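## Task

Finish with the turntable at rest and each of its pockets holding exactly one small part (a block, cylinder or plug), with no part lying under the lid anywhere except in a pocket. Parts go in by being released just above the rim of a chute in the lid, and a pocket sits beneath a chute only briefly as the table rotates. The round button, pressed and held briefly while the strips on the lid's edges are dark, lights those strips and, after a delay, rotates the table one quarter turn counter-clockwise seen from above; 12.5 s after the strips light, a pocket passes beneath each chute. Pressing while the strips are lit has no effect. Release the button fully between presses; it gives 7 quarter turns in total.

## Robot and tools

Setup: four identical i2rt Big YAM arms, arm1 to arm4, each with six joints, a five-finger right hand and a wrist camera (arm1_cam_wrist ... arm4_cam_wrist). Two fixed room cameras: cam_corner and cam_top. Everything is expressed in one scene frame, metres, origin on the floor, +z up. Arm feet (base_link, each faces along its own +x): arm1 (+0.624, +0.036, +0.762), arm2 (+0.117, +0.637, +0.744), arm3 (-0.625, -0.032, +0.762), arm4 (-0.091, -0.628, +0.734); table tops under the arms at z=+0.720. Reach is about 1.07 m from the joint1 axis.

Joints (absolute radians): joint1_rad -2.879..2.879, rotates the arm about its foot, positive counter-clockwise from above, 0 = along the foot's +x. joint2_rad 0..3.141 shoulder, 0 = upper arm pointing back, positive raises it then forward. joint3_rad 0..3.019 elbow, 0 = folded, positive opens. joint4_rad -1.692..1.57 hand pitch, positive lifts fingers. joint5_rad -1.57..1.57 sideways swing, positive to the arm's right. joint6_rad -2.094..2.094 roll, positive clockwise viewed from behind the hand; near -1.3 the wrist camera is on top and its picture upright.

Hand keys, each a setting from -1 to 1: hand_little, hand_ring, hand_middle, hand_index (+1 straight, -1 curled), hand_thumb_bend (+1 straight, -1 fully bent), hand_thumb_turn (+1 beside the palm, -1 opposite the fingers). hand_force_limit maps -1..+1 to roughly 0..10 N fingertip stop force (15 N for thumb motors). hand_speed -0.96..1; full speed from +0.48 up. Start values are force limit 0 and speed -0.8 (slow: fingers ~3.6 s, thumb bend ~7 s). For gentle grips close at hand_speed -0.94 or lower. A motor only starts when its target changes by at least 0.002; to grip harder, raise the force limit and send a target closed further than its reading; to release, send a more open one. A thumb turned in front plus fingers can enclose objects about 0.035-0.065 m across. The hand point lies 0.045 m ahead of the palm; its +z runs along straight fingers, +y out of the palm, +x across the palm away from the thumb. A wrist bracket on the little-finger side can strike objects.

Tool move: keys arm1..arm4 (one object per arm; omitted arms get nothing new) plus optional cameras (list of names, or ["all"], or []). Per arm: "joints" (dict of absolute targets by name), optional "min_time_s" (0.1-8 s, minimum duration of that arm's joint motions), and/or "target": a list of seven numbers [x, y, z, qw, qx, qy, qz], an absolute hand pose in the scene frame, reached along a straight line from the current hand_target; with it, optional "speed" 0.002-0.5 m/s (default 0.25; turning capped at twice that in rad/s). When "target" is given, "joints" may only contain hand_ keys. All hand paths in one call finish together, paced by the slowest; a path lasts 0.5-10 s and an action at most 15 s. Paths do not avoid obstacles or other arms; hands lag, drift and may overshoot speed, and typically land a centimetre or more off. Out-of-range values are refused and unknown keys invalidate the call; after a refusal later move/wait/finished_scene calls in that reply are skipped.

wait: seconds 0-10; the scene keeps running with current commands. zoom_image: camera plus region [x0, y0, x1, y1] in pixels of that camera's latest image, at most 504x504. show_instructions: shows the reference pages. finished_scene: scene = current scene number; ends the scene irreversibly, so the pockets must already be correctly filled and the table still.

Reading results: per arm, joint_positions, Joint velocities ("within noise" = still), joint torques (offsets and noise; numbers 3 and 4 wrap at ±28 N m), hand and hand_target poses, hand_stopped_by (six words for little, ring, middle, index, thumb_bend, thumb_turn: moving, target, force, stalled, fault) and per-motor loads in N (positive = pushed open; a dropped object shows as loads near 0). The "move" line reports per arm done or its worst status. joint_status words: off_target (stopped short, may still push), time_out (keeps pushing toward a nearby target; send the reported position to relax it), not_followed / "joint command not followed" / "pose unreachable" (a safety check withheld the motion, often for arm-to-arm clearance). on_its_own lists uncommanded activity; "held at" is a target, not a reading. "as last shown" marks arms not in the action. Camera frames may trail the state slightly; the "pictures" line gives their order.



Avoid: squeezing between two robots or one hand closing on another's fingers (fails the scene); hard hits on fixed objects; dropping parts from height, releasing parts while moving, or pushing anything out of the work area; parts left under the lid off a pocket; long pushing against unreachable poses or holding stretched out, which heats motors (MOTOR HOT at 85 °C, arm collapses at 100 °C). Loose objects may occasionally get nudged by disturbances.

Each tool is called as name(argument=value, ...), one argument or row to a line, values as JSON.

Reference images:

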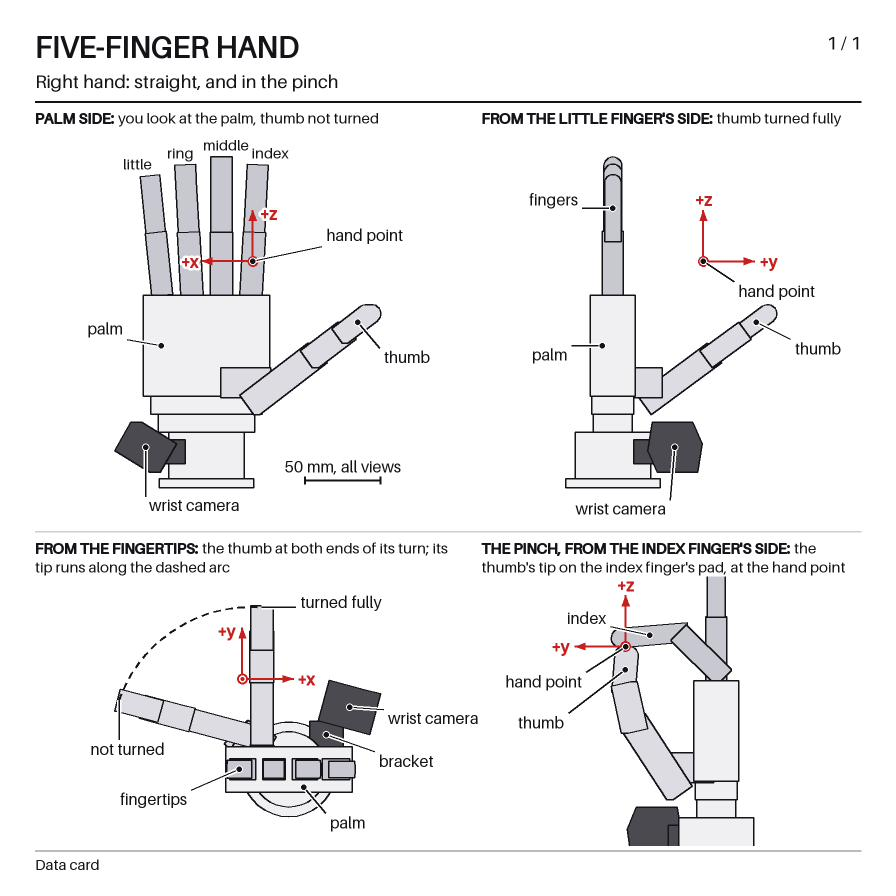

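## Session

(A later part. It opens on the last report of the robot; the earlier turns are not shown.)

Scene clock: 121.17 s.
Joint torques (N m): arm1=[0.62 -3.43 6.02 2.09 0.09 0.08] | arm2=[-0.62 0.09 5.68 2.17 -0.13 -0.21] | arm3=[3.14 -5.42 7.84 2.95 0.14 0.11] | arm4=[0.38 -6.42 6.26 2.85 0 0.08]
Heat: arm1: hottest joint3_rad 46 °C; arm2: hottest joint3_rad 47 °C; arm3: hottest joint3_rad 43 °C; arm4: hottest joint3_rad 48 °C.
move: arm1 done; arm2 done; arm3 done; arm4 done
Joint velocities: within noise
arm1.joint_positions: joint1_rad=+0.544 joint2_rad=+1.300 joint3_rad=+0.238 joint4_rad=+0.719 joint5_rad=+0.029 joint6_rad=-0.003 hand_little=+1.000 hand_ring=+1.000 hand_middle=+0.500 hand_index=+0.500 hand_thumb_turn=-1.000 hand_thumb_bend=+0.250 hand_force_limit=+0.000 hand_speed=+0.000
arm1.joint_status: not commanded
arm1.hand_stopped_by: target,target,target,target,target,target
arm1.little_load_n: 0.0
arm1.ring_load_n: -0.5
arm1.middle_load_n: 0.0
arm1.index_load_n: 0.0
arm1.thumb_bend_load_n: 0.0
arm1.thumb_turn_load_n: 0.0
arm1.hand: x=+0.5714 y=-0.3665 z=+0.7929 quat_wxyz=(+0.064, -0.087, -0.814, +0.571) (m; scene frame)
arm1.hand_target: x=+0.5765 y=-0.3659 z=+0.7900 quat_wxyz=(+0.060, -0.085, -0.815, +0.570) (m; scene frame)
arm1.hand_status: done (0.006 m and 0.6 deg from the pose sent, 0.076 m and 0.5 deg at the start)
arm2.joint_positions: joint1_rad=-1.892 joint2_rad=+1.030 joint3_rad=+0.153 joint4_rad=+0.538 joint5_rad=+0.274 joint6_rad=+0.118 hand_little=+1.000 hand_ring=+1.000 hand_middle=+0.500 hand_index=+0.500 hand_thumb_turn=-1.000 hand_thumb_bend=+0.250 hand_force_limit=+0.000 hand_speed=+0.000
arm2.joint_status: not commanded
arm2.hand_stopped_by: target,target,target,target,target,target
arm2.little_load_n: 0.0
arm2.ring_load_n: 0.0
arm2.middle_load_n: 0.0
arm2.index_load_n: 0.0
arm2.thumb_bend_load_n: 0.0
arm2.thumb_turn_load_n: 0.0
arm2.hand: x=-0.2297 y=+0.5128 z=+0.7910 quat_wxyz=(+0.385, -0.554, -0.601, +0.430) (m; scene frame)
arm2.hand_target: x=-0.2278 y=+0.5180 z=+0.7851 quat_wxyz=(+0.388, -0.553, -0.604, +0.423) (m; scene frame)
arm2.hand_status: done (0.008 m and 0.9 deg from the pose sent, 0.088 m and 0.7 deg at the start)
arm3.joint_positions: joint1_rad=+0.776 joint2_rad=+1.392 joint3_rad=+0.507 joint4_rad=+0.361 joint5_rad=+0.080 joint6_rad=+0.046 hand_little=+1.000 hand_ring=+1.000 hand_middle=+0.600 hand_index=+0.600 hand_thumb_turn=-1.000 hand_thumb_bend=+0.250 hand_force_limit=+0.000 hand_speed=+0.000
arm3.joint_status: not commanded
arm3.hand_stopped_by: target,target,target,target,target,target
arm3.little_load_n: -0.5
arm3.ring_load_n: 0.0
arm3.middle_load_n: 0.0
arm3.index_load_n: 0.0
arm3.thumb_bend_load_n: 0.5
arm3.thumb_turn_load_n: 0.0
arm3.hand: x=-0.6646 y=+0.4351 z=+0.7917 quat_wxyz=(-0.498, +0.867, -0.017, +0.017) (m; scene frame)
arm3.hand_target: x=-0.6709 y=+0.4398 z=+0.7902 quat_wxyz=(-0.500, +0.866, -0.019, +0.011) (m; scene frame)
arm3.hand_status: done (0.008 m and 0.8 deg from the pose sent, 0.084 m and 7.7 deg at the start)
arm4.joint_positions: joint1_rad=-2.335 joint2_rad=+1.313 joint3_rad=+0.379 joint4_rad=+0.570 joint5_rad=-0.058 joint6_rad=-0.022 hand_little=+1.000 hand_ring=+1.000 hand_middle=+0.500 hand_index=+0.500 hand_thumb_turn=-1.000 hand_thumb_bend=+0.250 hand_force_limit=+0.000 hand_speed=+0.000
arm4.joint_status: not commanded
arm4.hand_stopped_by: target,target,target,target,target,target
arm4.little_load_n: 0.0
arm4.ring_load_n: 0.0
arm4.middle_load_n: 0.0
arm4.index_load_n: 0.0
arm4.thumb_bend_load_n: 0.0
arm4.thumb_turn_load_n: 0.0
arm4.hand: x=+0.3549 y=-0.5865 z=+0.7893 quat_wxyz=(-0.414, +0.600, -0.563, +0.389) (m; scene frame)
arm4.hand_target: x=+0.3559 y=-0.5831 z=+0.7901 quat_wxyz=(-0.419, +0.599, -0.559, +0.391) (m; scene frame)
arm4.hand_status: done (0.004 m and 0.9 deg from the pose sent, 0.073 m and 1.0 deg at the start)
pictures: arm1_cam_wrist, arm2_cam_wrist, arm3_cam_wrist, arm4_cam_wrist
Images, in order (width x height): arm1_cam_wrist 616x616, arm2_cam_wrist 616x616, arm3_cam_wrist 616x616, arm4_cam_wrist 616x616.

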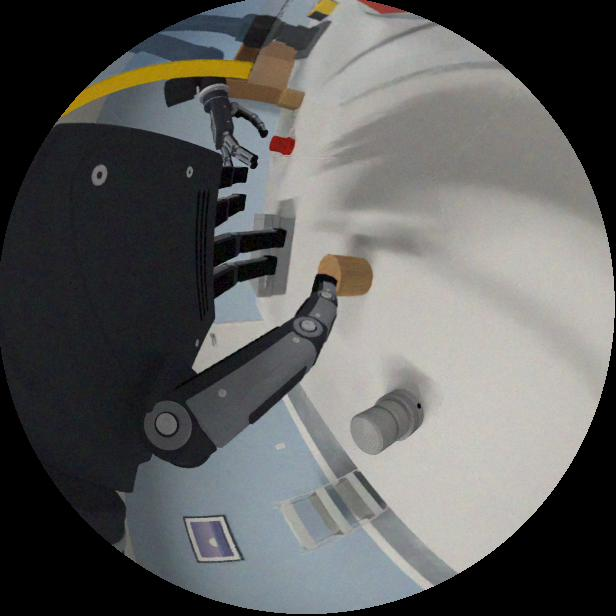

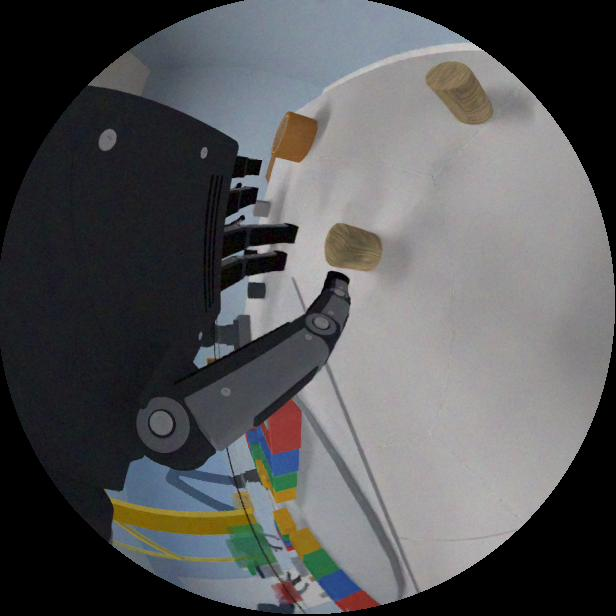

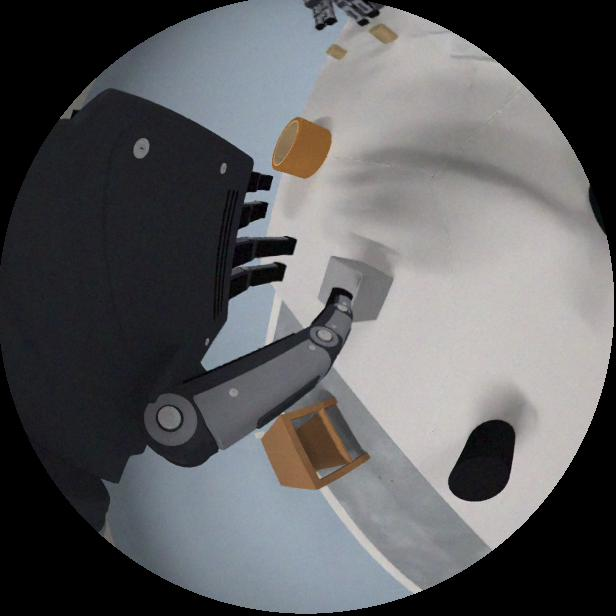

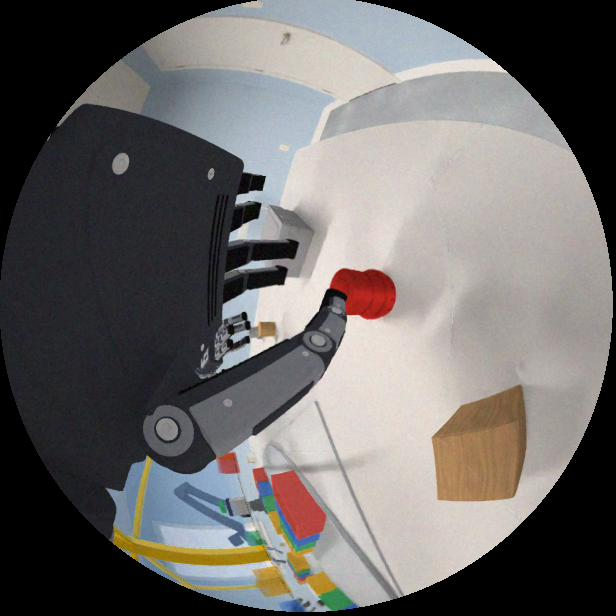

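move(
  arm1={"target": [0.585, -0.367, 0.743, 0.0599, -0.0856, -0.8147, 0.5704], "speed": 0.08, "joints": {"hand_speed": -0.9}},
  arm2={"target": [-0.231, 0.535, 0.739, 0.3875, -0.5534, -0.6039, 0.4229], "speed": 0.08, "joints": {"hand_speed": -0.9}},
  arm3={"target": [-0.689, 0.446, 0.750, 0.4999, -0.8657, 0.0189, -0.0109], "speed": 0.08, "joints": {"hand_speed": -0.9}},
  arm4={"target": [0.350, -0.572, 0.746, 0.4196, -0.5992, 0.5586, -0.3912], "speed": 0.08, "joints": {"hand_speed": -0.9}},
  cameras=["arm1_cam_wrist", "arm2_cam_wrist", "arm3_cam_wrist", "arm4_cam_wrist"],
)

zoom_image(
  camera="arm1_cam_wrist",
  region=[200, 180, 400, 380],
)

zoom_image(
  camera="arm2_cam_wrist",
  region=[200, 180, 400, 380],
)

zoom_image(
  camera="arm3_cam_wrist",
  region=[220, 180, 420, 380],
)

zoom_image(
  camera="arm4_cam_wrist",
  region=[220, 180, 420, 380],
)

Scene clock: 124.97 s.
Joint torques (N m): arm1=[0.32 -4.84 3.23 2.11 0.11 0.06] | arm2=[-0.73 -1.61 2.91 2.24 -0.17 -0.21] | arm3=[3.02 -6.3 6.17 3.04 0.16 0.1] | arm4=[0.38 -7.12 4.6 2.89 0.02 0.18]
Heat: arm1: hottest joint3_rad 46 °C; arm2: hottest joint3_rad 46 °C; arm3: hottest joint3_rad 43 °C; arm4: hottest joint3_rad 48 °C.
move: arm1 done; arm2 done; arm3 done; arm4 done
Joint velocities: within noise
arm1.joint_positions: joint1_rad=+0.578 joint2_rad=+1.594 joint3_rad=+0.218 joint4_rad=+1.034 joint5_rad=+0.061 joint6_rad=+0.009 hand_little=+1.000 hand_ring=+1.000 hand_middle=+0.500 hand_index=+0.500 hand_thumb_turn=-1.000 hand_thumb_bend=+0.250 hand_force_limit=+0.000 hand_speed=-0.900
arm1.joint_status: all done
arm1.hand_stopped_by: target,target,target,target,target,target
arm1.little_load_n: 0.0
arm1.ring_load_n: 0.0
arm1.middle_load_n: 0.0
arm1.index_load_n: 0.0
arm1.thumb_bend_load_n: 0.0
arm1.thumb_turn_load_n: 0.0
arm1.hand: x=+0.5796 y=-0.3686 z=+0.7460 quat_wxyz=(+0.065, -0.087, -0.814, +0.571) (m; scene frame)
arm1.hand_target: x=+0.5848 y=-0.3669 z=+0.7431 quat_wxyz=(+0.060, -0.086, -0.815, +0.570) (m; scene frame)
arm1.hand_status: done (0.006 m and 0.6 deg from the pose sent, 0.052 m and 0.6 deg at the start)
arm2.joint_positions: joint1_rad=-1.978 joint2_rad=+1.389 joint3_rad=+0.104 joint4_rad=+0.953 joint5_rad=+0.193 joint6_rad=+0.090 hand_little=+1.000 hand_ring=+1.000 hand_middle=+0.500 hand_index=+0.500 hand_thumb_turn=-1.000 hand_thumb_bend=+0.250 hand_force_limit=+0.000 hand_speed=-0.900
arm2.joint_status: all done
arm2.hand_stopped_by: target,target,target,target,target,target
arm2.little_load_n: 0.0
arm2.ring_load_n: 0.5
arm2.middle_load_n: 0.0
arm2.index_load_n: 0.0
arm2.thumb_bend_load_n: 0.0
arm2.thumb_turn_load_n: 0.0
arm2.hand: x=-0.2336 y=+0.5297 z=+0.7440 quat_wxyz=(+0.385, -0.554, -0.600, +0.430) (m; scene frame)
arm2.hand_target: x=-0.2308 y=+0.5349 z=+0.7392 quat_wxyz=(+0.387, -0.554, -0.604, +0.423) (m; scene frame)
arm2.hand_status: done (0.008 m and 1.0 deg from the pose sent, 0.057 m and 0.9 deg at the start)
arm3.joint_positions: joint1_rad=+0.829 joint2_rad=+1.543 joint3_rad=+0.507 joint4_rad=+0.515 joint5_rad=+0.126 joint6_rad=+0.073 hand_little=+1.000 hand_ring=+1.000 hand_middle=+0.600 hand_index=+0.600 hand_thumb_turn=-1.000 hand_thumb_bend=+0.250 hand_force_limit=+0.000 hand_speed=-0.900
arm3.joint_status: all done
arm3.hand_stopped_by: target,target,target,target,target,target
arm3.little_load_n: 0.0
arm3.ring_load_n: 0.0
arm3.middle_load_n: 0.0
arm3.index_load_n: 0.0
arm3.thumb_bend_load_n: 0.5
arm3.thumb_turn_load_n: 0.5
arm3.hand: x=-0.6829 y=+0.4452 z=+0.7551 quat_wxyz=(-0.500, +0.866, -0.017, +0.017) (m; scene frame)
arm3.hand_target: x=-0.6889 y=+0.4458 z=+0.7501 quat_wxyz=(-0.500, +0.866, -0.019, +0.011) (m; scene frame)
arm3.hand_status: done (0.008 m and 0.7 deg from the pose sent, 0.049 m and 0.8 deg at the start)
arm4.joint_positions: joint1_rad=-2.295 joint2_rad=+1.497 joint3_rad=+0.335 joint4_rad=+0.798 joint5_rad=-0.021 joint6_rad=-0.020 hand_little=+1.000 hand_ring=+1.000 hand_middle=+0.500 hand_index=+0.500 hand_thumb_turn=-1.000 hand_thumb_bend=+0.250 hand_force_limit=+0.000 hand_speed=-0.900
arm4.joint_status: all done
arm4.hand_stopped_by: target,target,target,target,target,target
arm4.little_load_n: 0.0
arm4.ring_load_n: 0.0
arm4.middle_load_n: 0.0
arm4.index_load_n: 0.0
arm4.thumb_bend_load_n: 0.0
arm4.thumb_turn_load_n: 0.0
arm4.hand: x=+0.3498 y=-0.5760 z=+0.7447 quat_wxyz=(-0.412, +0.604, -0.559, +0.391) (m; scene frame)
arm4.hand_target: x=+0.3500 y=-0.5721 z=+0.7461 quat_wxyz=(-0.419, +0.599, -0.559, +0.391) (m; scene frame)
arm4.hand_status: done (0.004 m and 1.1 deg from the pose sent, 0.046 m and 0.9 deg at the start)
pictures: arm1_cam_wrist, arm2_cam_wrist, arm3_cam_wrist, arm4_cam_wrist
Images, in order (width x height): arm1_cam_wrist 616x616, arm2_cam_wrist 616x616, arm3_cam_wrist 616x616, arm4_cam_wrist 616x616.

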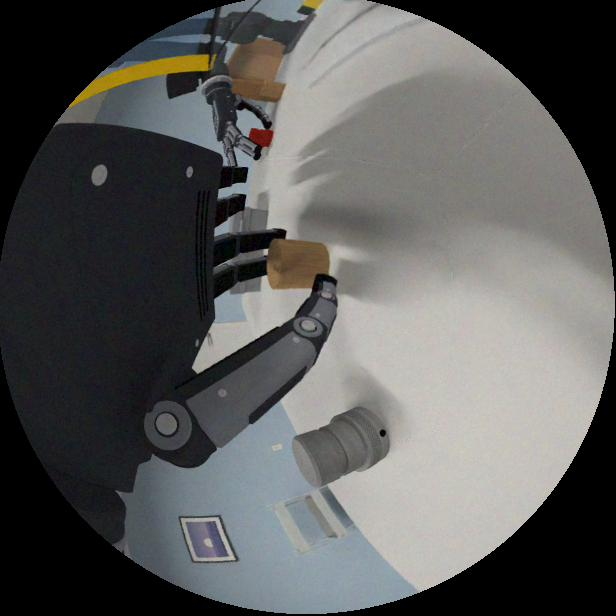

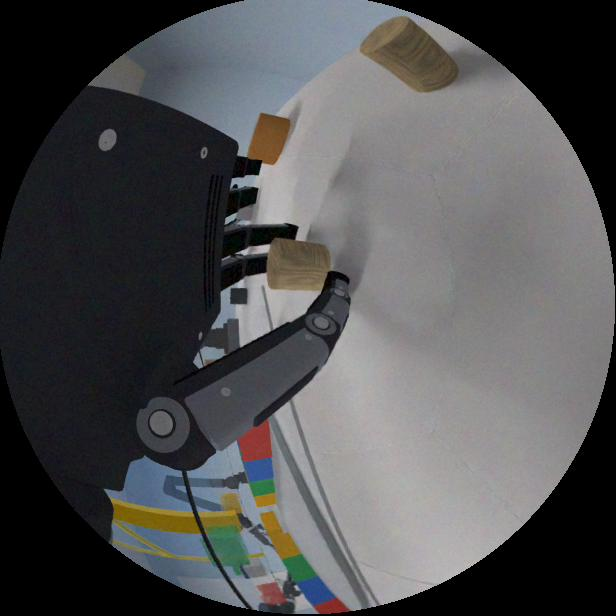

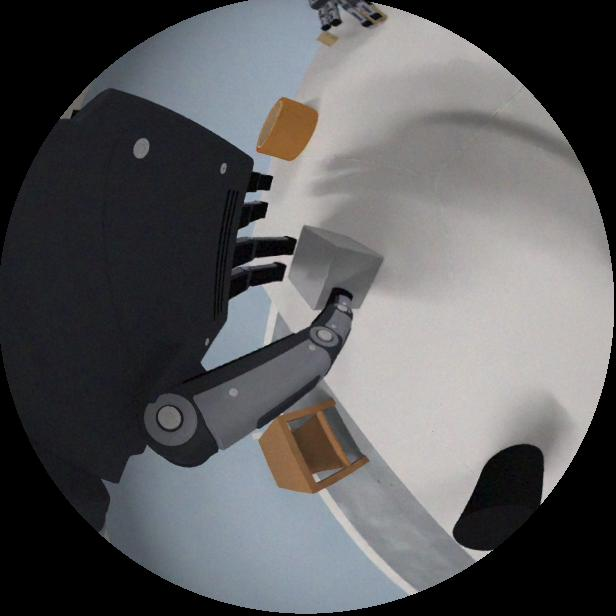

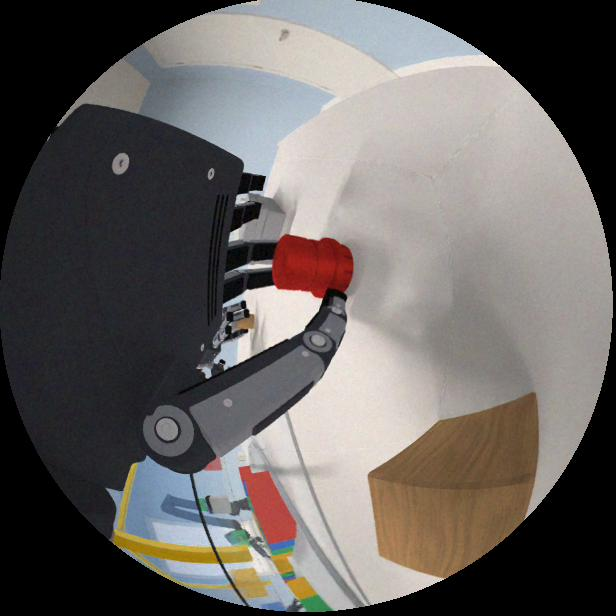

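Scaled by 2.520 from the camera's 616x616 image, which has a finer 880x880 frame.

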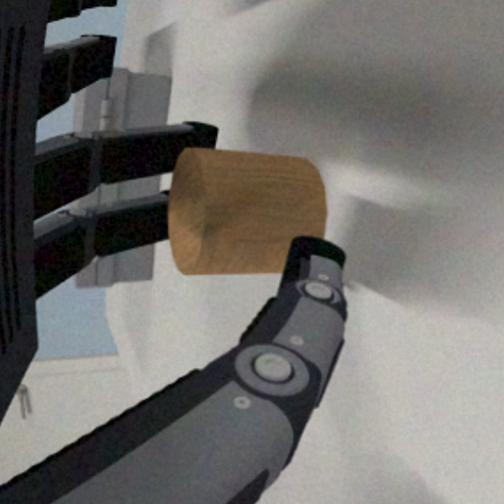

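Scaled by 2.520 from the camera's 616x616 image, which has a finer 880x880 frame.

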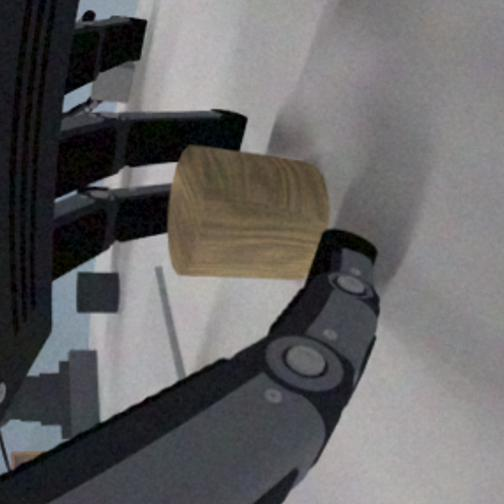

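Scaled by 2.520 from the camera's 616x616 image, which has a finer 880x880 frame.

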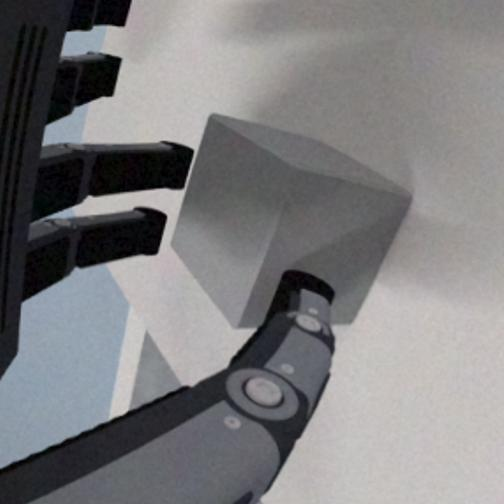

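Scaled by 2.520 from the camera's 616x616 image, which has a finer 880x880 frame.

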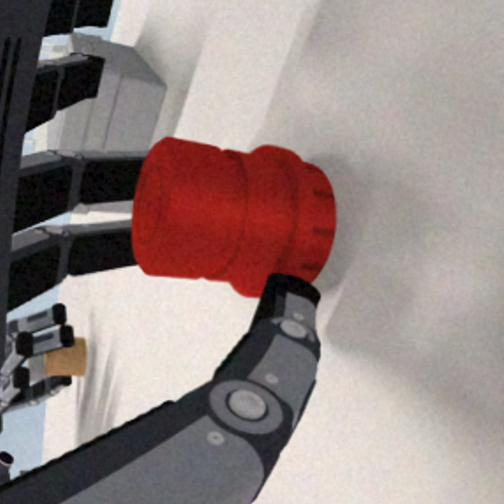

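move(
  arm1={"joints": {"hand_index": -0.3, "hand_middle": -0.3, "hand_force_limit": 0, "hand_speed": -0.9}},
  arm2={"joints": {"hand_index": -0.3, "hand_middle": -0.3, "hand_force_limit": 0, "hand_speed": -0.9}},
  arm3={"target": [-0.671, 0.449, 0.749, 0.4999, -0.8657, 0.0189, -0.0109], "speed": 0.05},
  arm4={"target": [0.350, -0.583, 0.746, 0.4196, -0.5992, 0.5586, -0.3912], "speed": 0.05},
  cameras=["arm1_cam_wrist", "arm2_cam_wrist", "arm3_cam_wrist", "arm4_cam_wrist"],
)

zoom_image(
  camera="arm3_cam_wrist",
  region=[220, 180, 420, 380],
)

zoom_image(
  camera="arm4_cam_wrist",
  region=[220, 180, 420, 380],
)

Scene clock: 128.97 s.
Joint torques (N m): arm1=[0.5 -4.84 3.21 1.89 0.07 0.07] | arm2=[-0.56 -1.73 2.91 1.74 -0.16 -0.22] | arm3=[1.2 -6.12 6.35 3.03 0 -0.12] | arm4=[-0.79 -7.12 4.53 2.88 -0.18 0.07]
Heat: arm1: hottest joint3_rad 45 °C; arm2: hottest joint3_rad 45 °C; arm3: hottest joint3_rad 43 °C; arm4: hottest joint3_rad 47 °C.
move: arm1 off_target; arm2 off_target; arm3 done; arm4 done
Joint velocities: within noise
arm1.joint_positions: joint1_rad=+0.579 joint2_rad=+1.594 joint3_rad=+0.218 joint4_rad=+1.038 joint5_rad=+0.062 joint6_rad=+0.010 hand_little=+1.000 hand_ring=+1.000 hand_middle=+0.148 hand_index=+0.111 hand_thumb_turn=-1.000 hand_thumb_bend=+0.252 hand_force_limit=+0.000 hand_speed=-0.900
arm1.joint_status: hand_middle off_target (ended at +0.148, target -0.300); hand_index off_target (ended at +0.111, target -0.300); the others done
arm1.hand_stopped_by: target,target,force,force,target,target
arm1.little_load_n: 0.0
arm1.ring_load_n: 0.0
arm1.middle_load_n: 2.5
arm1.index_load_n: 5.5
arm1.thumb_bend_load_n: 9.5
arm1.thumb_turn_load_n: -0.5
arm1.hand: x=+0.5796 y=-0.3693 z=+0.7471 quat_wxyz=(+0.065, -0.087, -0.812, +0.573) (m; scene frame)
arm1.hand_target: x=+0.5849 y=-0.3669 z=+0.7431 quat_wxyz=(+0.060, -0.086, -0.815, +0.570) (m; scene frame)
arm1.hand_status: not commanded
arm2.joint_positions: joint1_rad=-1.979 joint2_rad=+1.389 joint3_rad=+0.104 joint4_rad=+0.967 joint5_rad=+0.193 joint6_rad=+0.090 hand_little=+1.000 hand_ring=+1.000 hand_middle=+0.121 hand_index=+0.121 hand_thumb_turn=-1.000 hand_thumb_bend=+0.253 hand_force_limit=+0.000 hand_speed=-0.900
arm2.joint_status: hand_middle off_target (ended at +0.121, target -0.300); hand_index off_target (ended at +0.121, target -0.300); the others done
arm2.hand_stopped_by: target,target,force,force,target,target
arm2.little_load_n: 0.0
arm2.ring_load_n: 0.0
arm2.middle_load_n: 6.0
arm2.index_load_n: 5.5
arm2.thumb_bend_load_n: 9.0
arm2.thumb_turn_load_n: 0.5
arm2.hand: x=-0.2356 y=+0.5296 z=+0.7471 quat_wxyz=(+0.388, -0.552, -0.597, +0.435) (m; scene frame)
arm2.hand_target: x=-0.2308 y=+0.5350 z=+0.7390 quat_wxyz=(+0.387, -0.554, -0.604, +0.423) (m; scene frame)
arm2.hand_status: not commanded
arm3.joint_positions: joint1_rad=+0.800 joint2_rad=+1.549 joint3_rad=+0.507 joint4_rad=+0.523 joint5_rad=+0.084 joint6_rad=+0.073 hand_little=+1.000 hand_ring=+1.000 hand_middle=+0.600 hand_index=+0.600 hand_thumb_turn=-1.000 hand_thumb_bend=+0.250 hand_force_limit=+0.000 hand_speed=-0.900
arm3.joint_status: not commanded
arm3.hand_stopped_by: target,target,target,target,target,target
arm3.little_load_n: 0.0
arm3.ring_load_n: 0.0
arm3.middle_load_n: 0.0
arm3.index_load_n: 0.0
arm3.thumb_bend_load_n: 0.0
arm3.thumb_turn_load_n: 0.0
arm3.hand: x=-0.6770 y=+0.4464 z=+0.7546 quat_wxyz=(-0.500, +0.866, -0.019, +0.006) (m; scene frame)
arm3.hand_target: x=-0.6711 y=+0.4488 z=+0.7492 quat_wxyz=(-0.500, +0.866, -0.019, +0.011) (m; scene frame)
arm3.hand_status: done (0.009 m and 0.6 deg from the pose sent, 0.014 m and 0.7 deg at the start)
arm4.joint_positions: joint1_rad=-2.318 joint2_rad=+1.497 joint3_rad=+0.335 joint4_rad=+0.798 joint5_rad=-0.054 joint6_rad=-0.020 hand_little=+1.000 hand_ring=+1.000 hand_middle=+0.500 hand_index=+0.500 hand_thumb_turn=-1.000 hand_thumb_bend=+0.250 hand_force_limit=+0.000 hand_speed=-0.900
arm4.joint_status: not commanded
arm4.hand_stopped_by: target,target,target,target,target,target
arm4.little_load_n: 0.0
arm4.ring_load_n: 0.0
arm4.middle_load_n: 0.0
arm4.index_load_n: 0.0
arm4.thumb_bend_load_n: 0.0
arm4.thumb_turn_load_n: 0.0
arm4.hand: x=+0.3496 y=-0.5799 z=+0.7451 quat_wxyz=(-0.416, +0.604, -0.559, +0.386) (m; scene frame)
arm4.hand_target: x=+0.3500 y=-0.5830 z=+0.7461 quat_wxyz=(-0.419, +0.599, -0.559, +0.391) (m; scene frame)
arm4.hand_status: done (0.003 m and 0.9 deg from the pose sent, 0.007 m and 1.1 deg at the start)
pictures: arm1_cam_wrist, arm2_cam_wrist, arm3_cam_wrist, arm4_cam_wrist
Images, in order (width x height): arm1_cam_wrist 616x616, arm2_cam_wrist 616x616, arm3_cam_wrist 616x616, arm4_cam_wrist 616x616.

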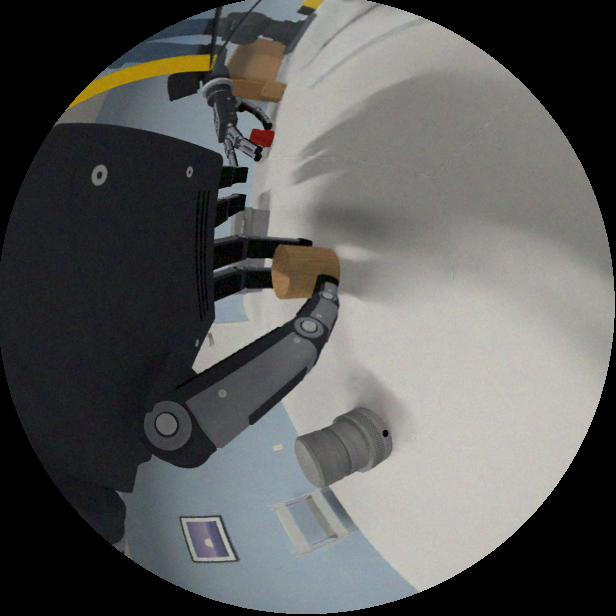

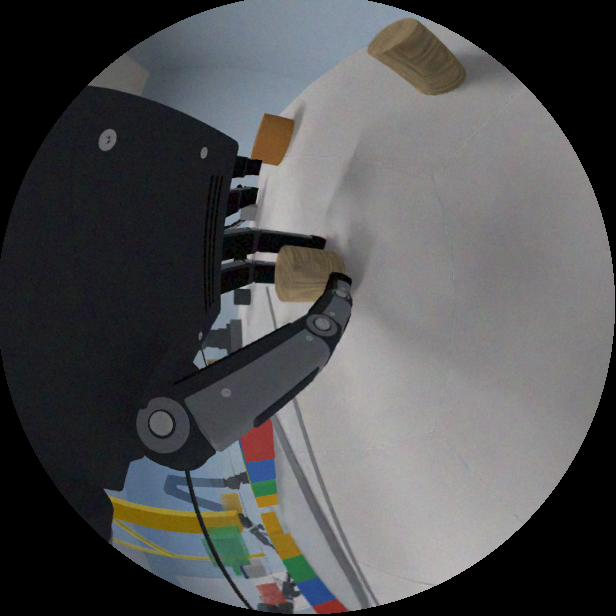

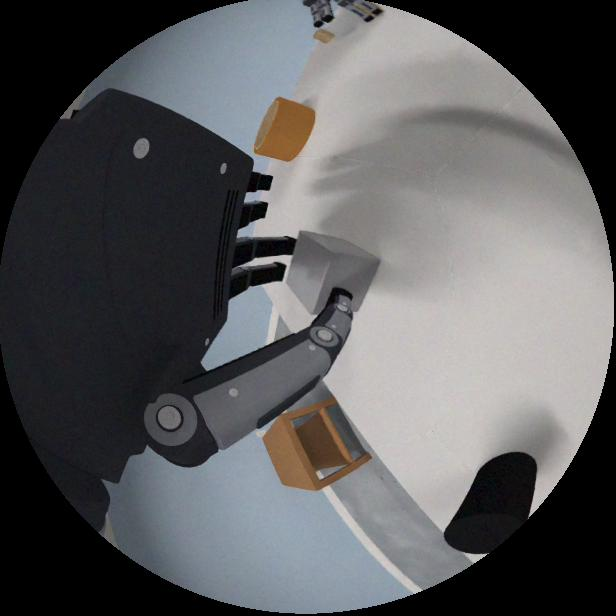

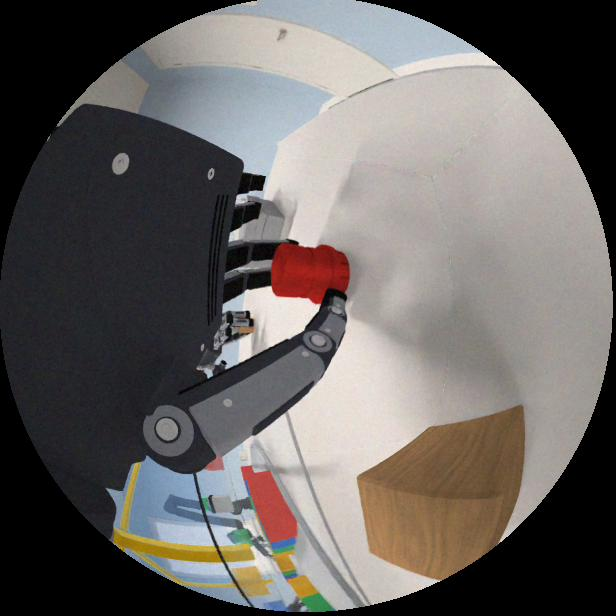

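Scaled by 2.520 from the camera's 616x616 image, which has a finer 880x880 frame.

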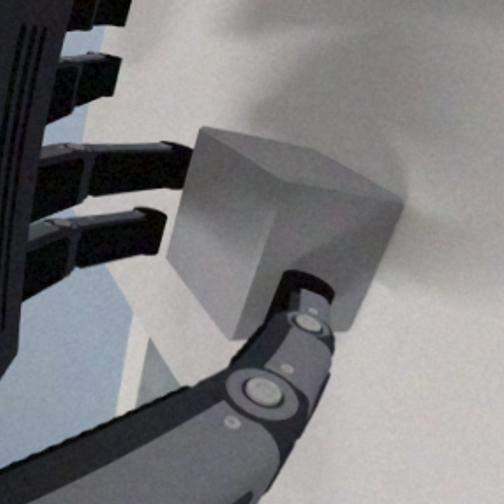

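Scaled by 2.520 from the camera's 616x616 image, which has a finer 880x880 frame.

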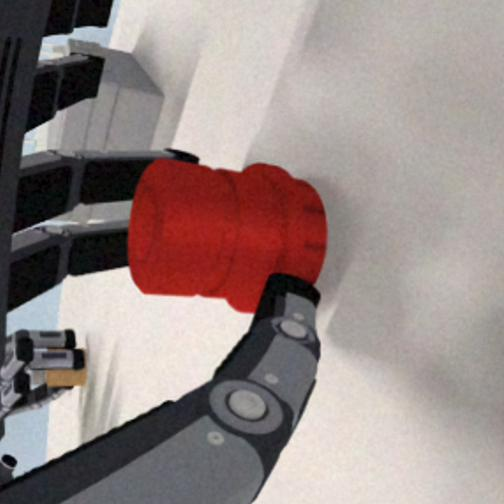

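move(
  arm1={"joints": {"hand_middle": -0.36}},
  arm2={"target": [-0.228, 0.532, 0.87, 0.3875, -0.5534, -0.6039, 0.4229], "speed": 0.08},
  arm3={"joints": {"hand_index": -0.3, "hand_middle": -0.3, "hand_force_limit": 0, "hand_speed": -0.9}},
  arm4={"joints": {"hand_index": -0.3, "hand_middle": -0.3, "hand_force_limit": 0, "hand_speed": -0.9}},
)

move(
  arm1={"target": [0.583, -0.367, 0.88, 0.0599, -0.0856, -0.8147, 0.5704], "speed": 0.1},
  arm2={"joints": {"joint2_rad": 0.637, "joint3_rad": 1.319, "joint4_rad": -1.15, "joint5_rad": 0, "joint6_rad": 0}, "min_time_s": 4},
  cameras=["arm1_cam_wrist", "arm2_cam_wrist", "arm3_cam_wrist", "arm4_cam_wrist"],
)

Scene clock: 132.73 s.
Joint torques (N m): arm1=[0.62 -4.78 3.28 1.85 0.09 0.06] | arm2=[0.85 -0.03 12.22 1.35 0.11 -0.15] | arm3=[1.14 -6.07 6.46 2.84 0.02 -0.15] | arm4=[-0.79 -7.12 4.53 2.78 -0.16 0.06]
Heat: arm1: hottest joint3_rad 44 °C; arm2: hottest joint3_rad 45 °C; arm3: hottest joint3_rad 43 °C; arm4: hottest joint3_rad 46 °C.
move: arm1 off_target; arm2 off_target; arm3 off_target; arm4 off_target
Joint velocities: within noise
arm1.joint_positions: joint1_rad=+0.579 joint2_rad=+1.594 joint3_rad=+0.218 joint4_rad=+1.039 joint5_rad=+0.062 joint6_rad=+0.010 hand_little=+1.000 hand_ring=+1.000 hand_middle=+0.141 hand_index=+0.111 hand_thumb_turn=-1.000 hand_thumb_bend=+0.253 hand_force_limit=+0.000 hand_speed=-0.900
arm1.joint_status: hand_middle off_target (ended at +0.141, target -0.360)
arm1.hand_stopped_by: target,target,force,force,target,target
arm1.little_load_n: 0.0
arm1.ring_load_n: -0.5
arm1.middle_load_n: 5.0
arm1.index_load_n: 4.0
arm1.thumb_bend_load_n: 11.0
arm1.thumb_turn_load_n: 0.0
arm1.hand: x=+0.5796 y=-0.3694 z=+0.7472 quat_wxyz=(+0.065, -0.087, -0.812, +0.573) (m; scene frame)
arm1.hand_target: x=+0.5849 y=-0.3669 z=+0.7430 quat_wxyz=(+0.060, -0.085, -0.815, +0.570) (m; scene frame)
arm1.hand_status: not commanded
arm2.joint_positions: joint1_rad=-1.979 joint2_rad=+0.671 joint3_rad=+0.241 joint4_rad=+0.042 joint5_rad=+0.201 joint6_rad=+0.090 hand_little=+1.000 hand_ring=+1.000 hand_middle=+0.121 hand_index=+0.121 hand_thumb_turn=-1.000 hand_thumb_bend=+0.253 hand_force_limit=+0.000 hand_speed=-0.900
arm2.joint_status: not commanded
arm2.hand_stopped_by: target,target,force,force,target,target
arm2.little_load_n: 0.0
arm2.ring_load_n: 0.0
arm2.middle_load_n: 6.0
arm2.index_load_n: 5.0
arm2.thumb_bend_load_n: 9.5
arm2.thumb_turn_load_n: 0.5
arm2.hand: x=-0.2150 y=+0.5372 z=+0.8424 quat_wxyz=(+0.376, -0.564, -0.612, +0.407) (m; scene frame)
arm2.hand_target: x=-0.2270 y=+0.5323 z=+0.8699 quat_wxyz=(+0.387, -0.554, -0.604, +0.423) (m; scene frame)
arm2.hand_status: off_target (0.031 m and 2.7 deg from the pose sent, 0.123 m and 1.6 deg at the start)
arm3.joint_positions: joint1_rad=+0.799 joint2_rad=+1.549 joint3_rad=+0.507 joint4_rad=+0.527 joint5_rad=+0.083 joint6_rad=+0.073 hand_little=+1.000 hand_ring=+1.000 hand_middle=+0.257 hand_index=+0.249 hand_thumb_turn=-1.000 hand_thumb_bend=+0.253 hand_force_limit=+0.000 hand_speed=-0.900
arm3.joint_status: hand_middle off_target (ended at +0.257, target -0.300); hand_index off_target (ended at +0.249, target -0.300); the others done
arm3.hand_stopped_by: target,target,force,force,target,target
arm3.little_load_n: 0.0
arm3.ring_load_n: 0.0
arm3.middle_load_n: 4.0
arm3.index_load_n: 8.0
arm3.thumb_bend_load_n: 13.5
arm3.thumb_turn_load_n: -0.5
arm3.hand: x=-0.6769 y=+0.4471 z=+0.7553 quat_wxyz=(-0.502, +0.865, -0.020, +0.005) (m; scene frame)
arm3.hand_target: x=-0.6710 y=+0.4489 z=+0.7492 quat_wxyz=(-0.500, +0.866, -0.019, +0.011) (m; scene frame)
arm3.hand_status: not commanded
arm4.joint_positions: joint1_rad=-2.318 joint2_rad=+1.497 joint3_rad=+0.335 joint4_rad=+0.800 joint5_rad=-0.054 joint6_rad=-0.020 hand_little=+1.000 hand_ring=+1.000 hand_middle=+0.204 hand_index=+0.056 hand_thumb_turn=-1.000 hand_thumb_bend=+0.251 hand_force_limit=+0.000 hand_speed=-0.900
arm4.joint_status: hand_middle off_target (ended at +0.204, target -0.300); hand_index off_target (ended at +0.056, target -0.300); the others done
arm4.hand_stopped_by: target,target,force,force,target,target
arm4.little_load_n: 0.0
arm4.ring_load_n: 0.0
arm4.middle_load_n: 3.0
arm4.index_load_n: 5.0
arm4.thumb_bend_load_n: 4.5
arm4.thumb_turn_load_n: -1.5
arm4.hand: x=+0.3500 y=-0.5799 z=+0.7456 quat_wxyz=(-0.417, +0.604, -0.559, +0.387) (m; scene frame)
arm4.hand_target: x=+0.3500 y=-0.5831 z=+0.7461 quat_wxyz=(-0.419, +0.599, -0.559, +0.391) (m; scene frame)
arm4.hand_status: not commanded
pictures: none

Scene clock: 137.33 s.
Joint torques (N m): arm1=[-0.15 -2.78 13.37 1.24 -0.02 0.05] | arm2=[0.85 1.26 11.45 1.32 -0.22 -0.21] | arm3=[0.97 -6.36 6.45 2.85 0.03 -0.14] | arm4=[-0.79 -7.12 4.53 2.8 -0.17 0.07]
Heat: arm1: hottest joint3_rad 44 °C; arm2: hottest joint3_rad 46 °C; arm3: hottest joint3_rad 42 °C; arm4: hottest joint3_rad 46 °C.
move: arm1 off_target; arm2 done
Joint velocities: within noise
arm1.joint_positions: joint1_rad=+0.579 joint2_rad=+0.930 joint3_rad=+0.311 joint4_rad=+0.232 joint5_rad=+0.061 joint6_rad=+0.010 hand_little=+1.000 hand_ring=+1.000 hand_middle=+0.141 hand_index=+0.111 hand_thumb_turn=-1.000 hand_thumb_bend=+0.253 hand_force_limit=+0.000 hand_speed=-0.900
arm1.joint_status: not commanded
arm1.hand_stopped_by: target,target,force,force,target,target
arm1.little_load_n: 0.0
arm1.ring_load_n: 0.0
arm1.middle_load_n: 4.5
arm1.index_load_n: 3.5
arm1.thumb_bend_load_n: 11.0
arm1.thumb_turn_load_n: 0.0
arm1.hand: x=+0.5821 y=-0.3506 z=+0.8561 quat_wxyz=(+0.063, -0.087, -0.826, +0.553) (m; scene frame)
arm1.hand_target: x=+0.5831 y=-0.3658 z=+0.8804 quat_wxyz=(+0.060, -0.086, -0.815, +0.571) (m; scene frame)
arm1.hand_status: off_target (0.029 m and 2.4 deg from the pose sent, 0.133 m and 0.7 deg at the start)
arm2.joint_positions: joint1_rad=-1.979 joint2_rad=+0.641 joint3_rad=+1.278 joint4_rad=-1.142 joint5_rad=+0.003 joint6_rad=+0.014 hand_little=+1.000 hand_ring=+1.000 hand_middle=+0.121 hand_index=+0.121 hand_thumb_turn=-1.000 hand_thumb_bend=+0.253 hand_force_limit=+0.000 hand_speed=-0.900
arm2.joint_status: all done
arm2.hand_stopped_by: target,target,force,force,target,target
arm2.little_load_n: 0.0
arm2.ring_load_n: 0.0
arm2.middle_load_n: 6.0
arm2.index_load_n: 5.0
arm2.thumb_bend_load_n: 9.5
arm2.thumb_turn_load_n: 0.0
arm2.hand: x=-0.1405 y=+0.5224 z=+1.1955 quat_wxyz=(+0.297, -0.518, -0.694, +0.403) (m; scene frame)
arm2.hand_target: x=-0.1351 y=+0.5225 z=+1.2158 quat_wxyz=(+0.307, -0.505, -0.691, +0.416) (m; scene frame)
arm2.hand_status: not commanded
arm3, arm4: as last shown
arm3.index_load_n: 7.5
arm4.index_load_n: 5.5
pictures: arm1_cam_wrist, arm2_cam_wrist, arm3_cam_wrist, arm4_cam_wrist
Images, in order (width x height): arm1_cam_wrist 616x616, arm2_cam_wrist 616x616, arm3_cam_wrist 616x616, arm4_cam_wrist 616x616.

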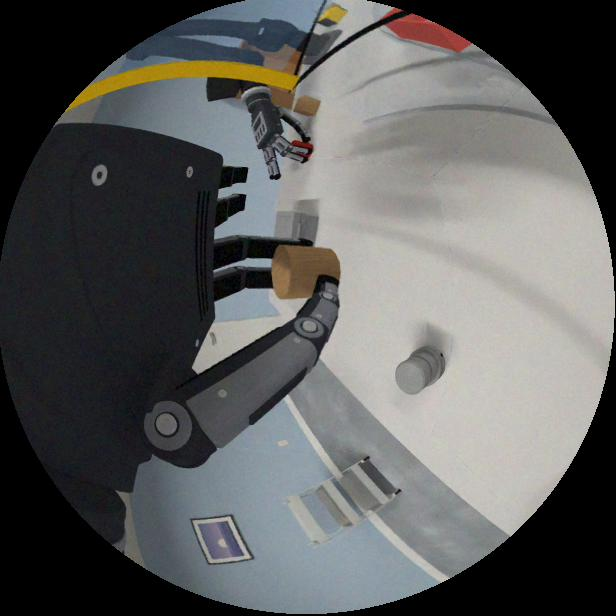

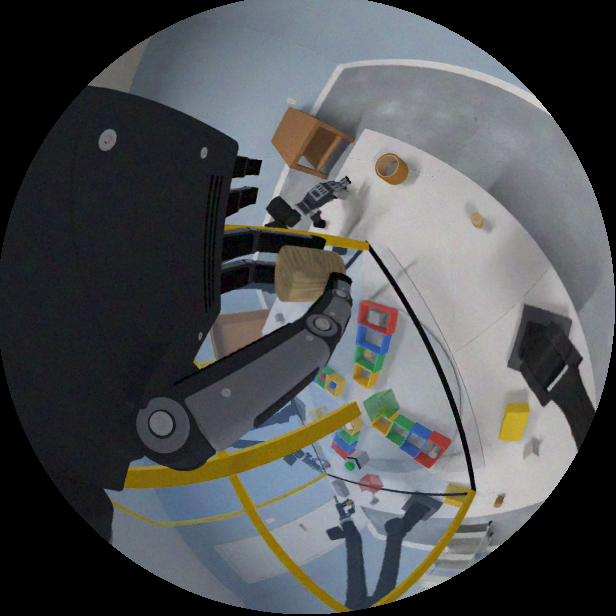

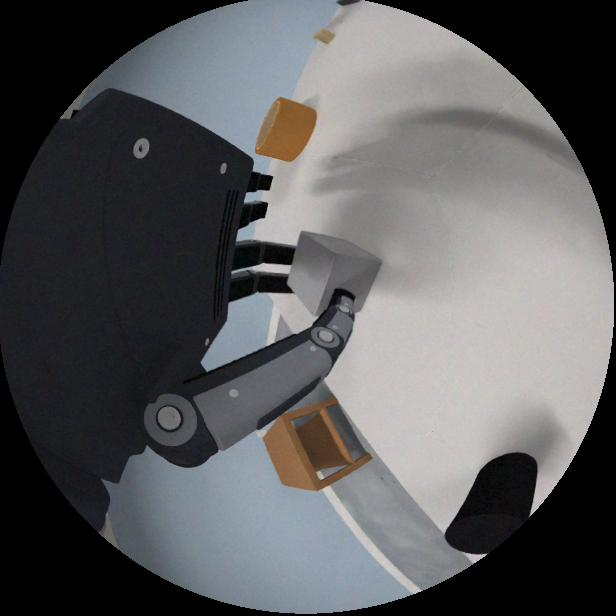

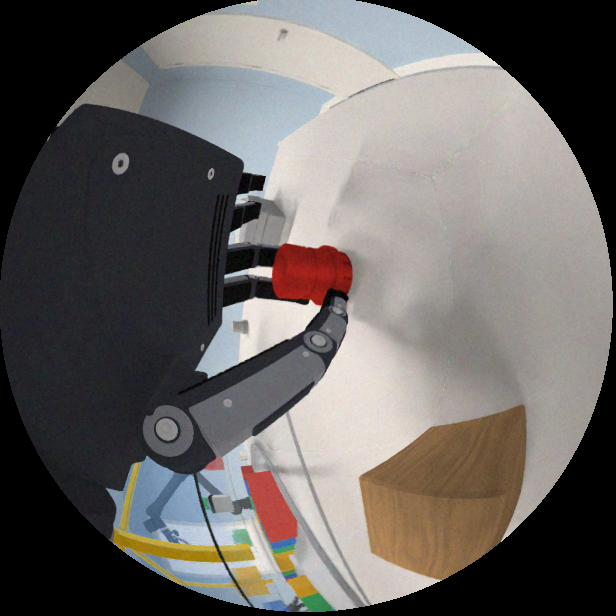

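move(
  arm1={"joints": {"joint2_rad": 0.617, "joint3_rad": 1.361, "joint4_rad": -1.15, "joint5_rad": 0, "joint6_rad": 0}, "min_time_s": 3.5},
  arm2={"joints": {"joint1_rad": -1.0}, "min_time_s": 3.5},
  arm3={"target": [-0.672, 0.446, 0.88, 0.4999, -0.8657, 0.0189, -0.0109], "speed": 0.1},
  arm4={"joints": {"hand_index": 0.5, "hand_middle": 0.5, "hand_speed": 0}},
)

move(
  arm1={"joints": {"joint1_rad": -0.60}, "min_time_s": 3.5},
  arm3={"joints": {"joint2_rad": 0.628, "joint3_rad": 1.317, "joint4_rad": -1.25, "joint5_rad": 0, "joint6_rad": 0}, "min_time_s": 3.5},
  arm4={"target": [0.350, -0.590, 0.746, 0.4196, -0.5992, 0.5586, -0.3912], "speed": 0.05, "joints": {"hand_speed": -0.9}},
  cameras=["arm4_cam_wrist"],
)

zoom_image(
  camera="arm4_cam_wrist",
  region=[220, 180, 420, 380],
)

Scene clock: 141.93 s.
Joint torques (N m): arm1=[0.03 1.26 12.62 1.22 -0.07 -0.05] | arm2=[1.38 1.49 11.38 1.4 -0.21 -0.23] | arm3=[1.08 -7.06 12.7 2.14 0.02 -0.14] | arm4=[-0.79 -7.12 4.53 2.8 -0.16 0.06]
Heat: arm1: hottest joint3_rad 45 °C; arm2: hottest joint3_rad 48 °C; arm3: hottest joint3_rad 42 °C; arm4: hottest joint3_rad 45 °C.
move: arm1 done; arm2 done; arm3 off_target; arm4 done
Joint velocities: within noise
arm1.joint_positions: joint1_rad=+0.579 joint2_rad=+0.617 joint3_rad=+1.323 joint4_rad=-1.143 joint5_rad=+0.002 joint6_rad=+0.007 hand_little=+1.000 hand_ring=+1.000 hand_middle=+0.141 hand_index=+0.111 hand_thumb_turn=-1.000 hand_thumb_bend=+0.253 hand_force_limit=+0.000 hand_speed=-0.900
arm1.joint_status: all done
arm1.hand_stopped_by: target,target,force,force,target,target
arm1.little_load_n: 0.0
arm1.ring_load_n: -0.5
arm1.middle_load_n: 5.0
arm1.index_load_n: 4.0
arm1.thumb_bend_load_n: 11.0
arm1.thumb_turn_load_n: 0.5
arm1.hand: x=+0.6102 y=-0.2275 z=+1.2459 quat_wxyz=(+0.038, -0.071, -0.842, +0.534) (m; scene frame)
arm1.hand_target: x=+0.6127 y=-0.2231 z=+1.2633 quat_wxyz=(+0.038, -0.064, -0.834, +0.547) (m; scene frame)
arm1.hand_status: not commanded
arm2.joint_positions: joint1_rad=-1.011 joint2_rad=+0.641 joint3_rad=+1.278 joint4_rad=-1.142 joint5_rad=+0.003 joint6_rad=+0.014 hand_little=+1.000 hand_ring=+1.000 hand_middle=+0.121 hand_index=+0.121 hand_thumb_turn=-1.000 hand_thumb_bend=+0.253 hand_force_limit=+0.000 hand_speed=-0.900
arm2.joint_status: all done
arm2.hand_stopped_by: target,target,force,force,target,target
arm2.little_load_n: 0.0
arm2.ring_load_n: 0.0
arm2.middle_load_n: 6.0
arm2.index_load_n: 5.0
arm2.thumb_bend_load_n: 9.5
arm2.thumb_turn_load_n: 0.0
arm2.hand: x=+0.0587 y=+0.3633 z=+1.1968 quat_wxyz=(+0.069, -0.139, -0.854, +0.497) (m; scene frame)
arm2.hand_target: x=+0.0625 y=+0.3678 z=+1.2171 quat_wxyz=(+0.071, -0.127, -0.846, +0.513) (m; scene frame)
arm2.hand_status: not commanded
arm3.joint_positions: joint1_rad=+0.799 joint2_rad=+1.213 joint3_rad=+0.595 joint4_rad=+0.037 joint5_rad=+0.083 joint6_rad=+0.072 hand_little=+1.000 hand_ring=+1.000 hand_middle=+0.257 hand_index=+0.249 hand_thumb_turn=-1.000 hand_thumb_bend=+0.253 hand_force_limit=+0.000 hand_speed=-0.900
arm3.joint_status: not commanded
arm3.hand_stopped_by: target,target,force,force,target,target
arm3.little_load_n: 0.0
arm3.ring_load_n: -0.5
arm3.middle_load_n: 3.5
arm3.index_load_n: 7.5
arm3.thumb_bend_load_n: 14.5
arm3.thumb_turn_load_n: 0.0
arm3.hand: x=-0.6765 y=+0.4252 z=+0.8491 quat_wxyz=(-0.473, +0.881, -0.018, +0.008) (m; scene frame)
arm3.hand_target: x=-0.6720 y=+0.4445 z=+0.8803 quat_wxyz=(-0.500, +0.866, -0.019, +0.011) (m; scene frame)
arm3.hand_status: off_target (0.037 m and 3.5 deg from the pose sent, 0.125 m and 0.7 deg at the start)
arm4.joint_positions: joint1_rad=-2.318 joint2_rad=+1.497 joint3_rad=+0.335 joint4_rad=+0.801 joint5_rad=-0.054 joint6_rad=-0.020 hand_little=+1.000 hand_ring=+1.000 hand_middle=+0.500 hand_index=+0.500 hand_thumb_turn=-1.000 hand_thumb_bend=+0.250 hand_force_limit=+0.000 hand_speed=+0.000
arm4.joint_status: all done
arm4.hand_stopped_by: target,target,target,target,target,target
arm4.little_load_n: 0.0
arm4.ring_load_n: -0.5
arm4.middle_load_n: 0.0
arm4.index_load_n: 0.0
arm4.thumb_bend_load_n: 0.0
arm4.thumb_turn_load_n: 0.0
arm4.hand: x=+0.3500 y=-0.5799 z=+0.7457 quat_wxyz=(-0.417, +0.603, -0.559, +0.387) (m; scene frame)
arm4.hand_target: x=+0.3500 y=-0.5831 z=+0.7461 quat_wxyz=(-0.419, +0.599, -0.559, +0.391) (m; scene frame)
arm4.hand_status: not commanded
pictures: none

Scene clock: 146.03 s.
Joint torques (N m): arm1=[-0.91 1.26 12.6 1.24 0 -0.04] | arm2=[1.26 1.55 11.43 1.36 -0.19 -0.23] | arm3=[1.26 1.67 12.36 2.1 -0.04 -0.15] | arm4=[-0.79 -7.12 4.55 2.76 -0.18 -0.01]
Heat: arm1: hottest joint3_rad 45 °C; arm2: hottest joint3_rad 49 °C; arm3: hottest joint3_rad 43 °C; arm4: hottest joint3_rad 45 °C.
move: arm1 done; arm3 done; arm4 done
Joint velocities: within noise
arm1.joint_positions: joint1_rad=-0.589 joint2_rad=+0.617 joint3_rad=+1.323 joint4_rad=-1.143 joint5_rad=+0.001 joint6_rad=+0.007 hand_little=+1.000 hand_ring=+1.000 hand_middle=+0.141 hand_index=+0.111 hand_thumb_turn=-1.000 hand_thumb_bend=+0.253 hand_force_limit=+0.000 hand_speed=-0.900
arm1.joint_status: all done
arm1.hand_stopped_by: target,target,force,force,target,target
arm1.little_load_n: 0.0
arm1.ring_load_n: 0.0
arm1.middle_load_n: 5.0
arm1.index_load_n: 3.5
arm1.thumb_bend_load_n: 11.0
arm1.thumb_turn_load_n: 0.0
arm1.hand: x=+0.3755 y=-0.0587 z=+1.2447 quat_wxyz=(+0.327, -0.522, -0.665, +0.422) (m; scene frame)
arm1.hand_target: x=+0.3788 y=-0.0548 z=+1.2621 quat_wxyz=(+0.339, -0.518, -0.658, +0.429) (m; scene frame)
arm1.hand_status: not commanded
arm2: as last shown
arm2.index_load_n: 5.5
arm2.thumb_turn_load_n: 0.5
arm3.joint_positions: joint1_rad=+0.799 joint2_rad=+0.635 joint3_rad=+1.273 joint4_rad=-1.247 joint5_rad=+0.002 joint6_rad=+0.012 hand_little=+1.000 hand_ring=+1.000 hand_middle=+0.257 hand_index=+0.249 hand_thumb_turn=-1.000 hand_thumb_bend=+0.253 hand_force_limit=+0.000 hand_speed=-0.900
arm3.joint_status: all done
arm3.hand_stopped_by: target,target,force,force,target,target
arm3.little_load_n: 0.0
arm3.ring_load_n: 0.0
arm3.middle_load_n: 3.5
arm3.index_load_n: 7.5
arm3.thumb_bend_load_n: 14.5
arm3.thumb_turn_load_n: -0.5
arm3.hand: x=-0.6784 y=+0.2185 z=+1.1943 quat_wxyz=(-0.459, +0.888, +0.027, -0.013) (m; scene frame)
arm3.hand_target: x=-0.6751 y=+0.2146 z=+1.2167 quat_wxyz=(-0.480, +0.877, +0.028, -0.009) (m; scene frame)
arm3.hand_status: not commanded
arm4.joint_positions: joint1_rad=-2.343 joint2_rad=+1.497 joint3_rad=+0.335 joint4_rad=+0.801 joint5_rad=-0.077 joint6_rad=-0.020 hand_little=+1.000 hand_ring=+1.000 hand_middle=+0.500 hand_index=+0.500 hand_thumb_turn=-1.000 hand_thumb_bend=+0.250 hand_force_limit=+0.000 hand_speed=-0.900
arm4.joint_status: all done
arm4.hand_stopped_by: target,target,target,target,target,target
arm4.little_load_n: 0.0
arm4.ring_load_n: 0.0
arm4.middle_load_n: 0.0
arm4.index_load_n: 0.0
arm4.thumb_bend_load_n: 0.0
arm4.thumb_turn_load_n: 0.0
arm4.hand: x=+0.3502 y=-0.5864 z=+0.7460 quat_wxyz=(-0.419, +0.601, -0.561, +0.385) (m; scene frame)
arm4.hand_target: x=+0.3500 y=-0.5901 z=+0.7461 quat_wxyz=(-0.419, +0.599, -0.559, +0.391) (m; scene frame)
arm4.hand_status: done (0.004 m and 0.8 deg from the pose sent, 0.010 m and 0.8 deg at the start)
pictures: arm4_cam_wrist
Images, in order (width x height): arm4_cam_wrist 616x616.

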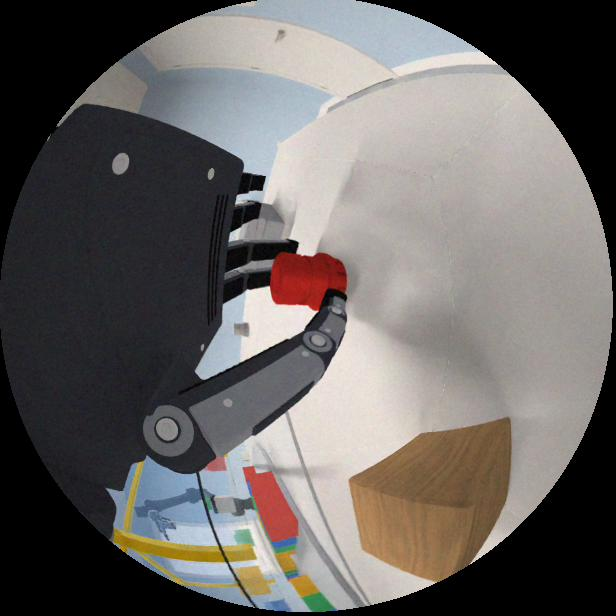

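Scaled by 2.520 from the camera's 616x616 image, which has a finer 880x880 frame.

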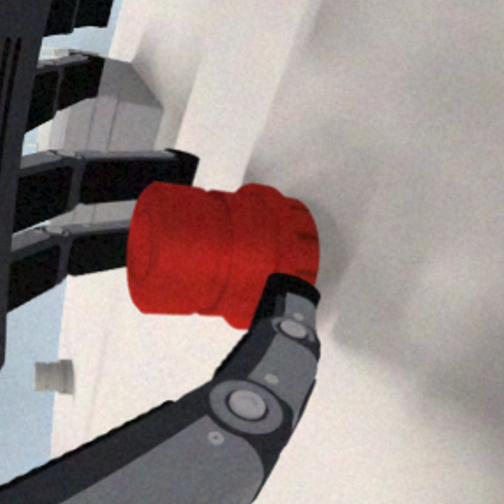

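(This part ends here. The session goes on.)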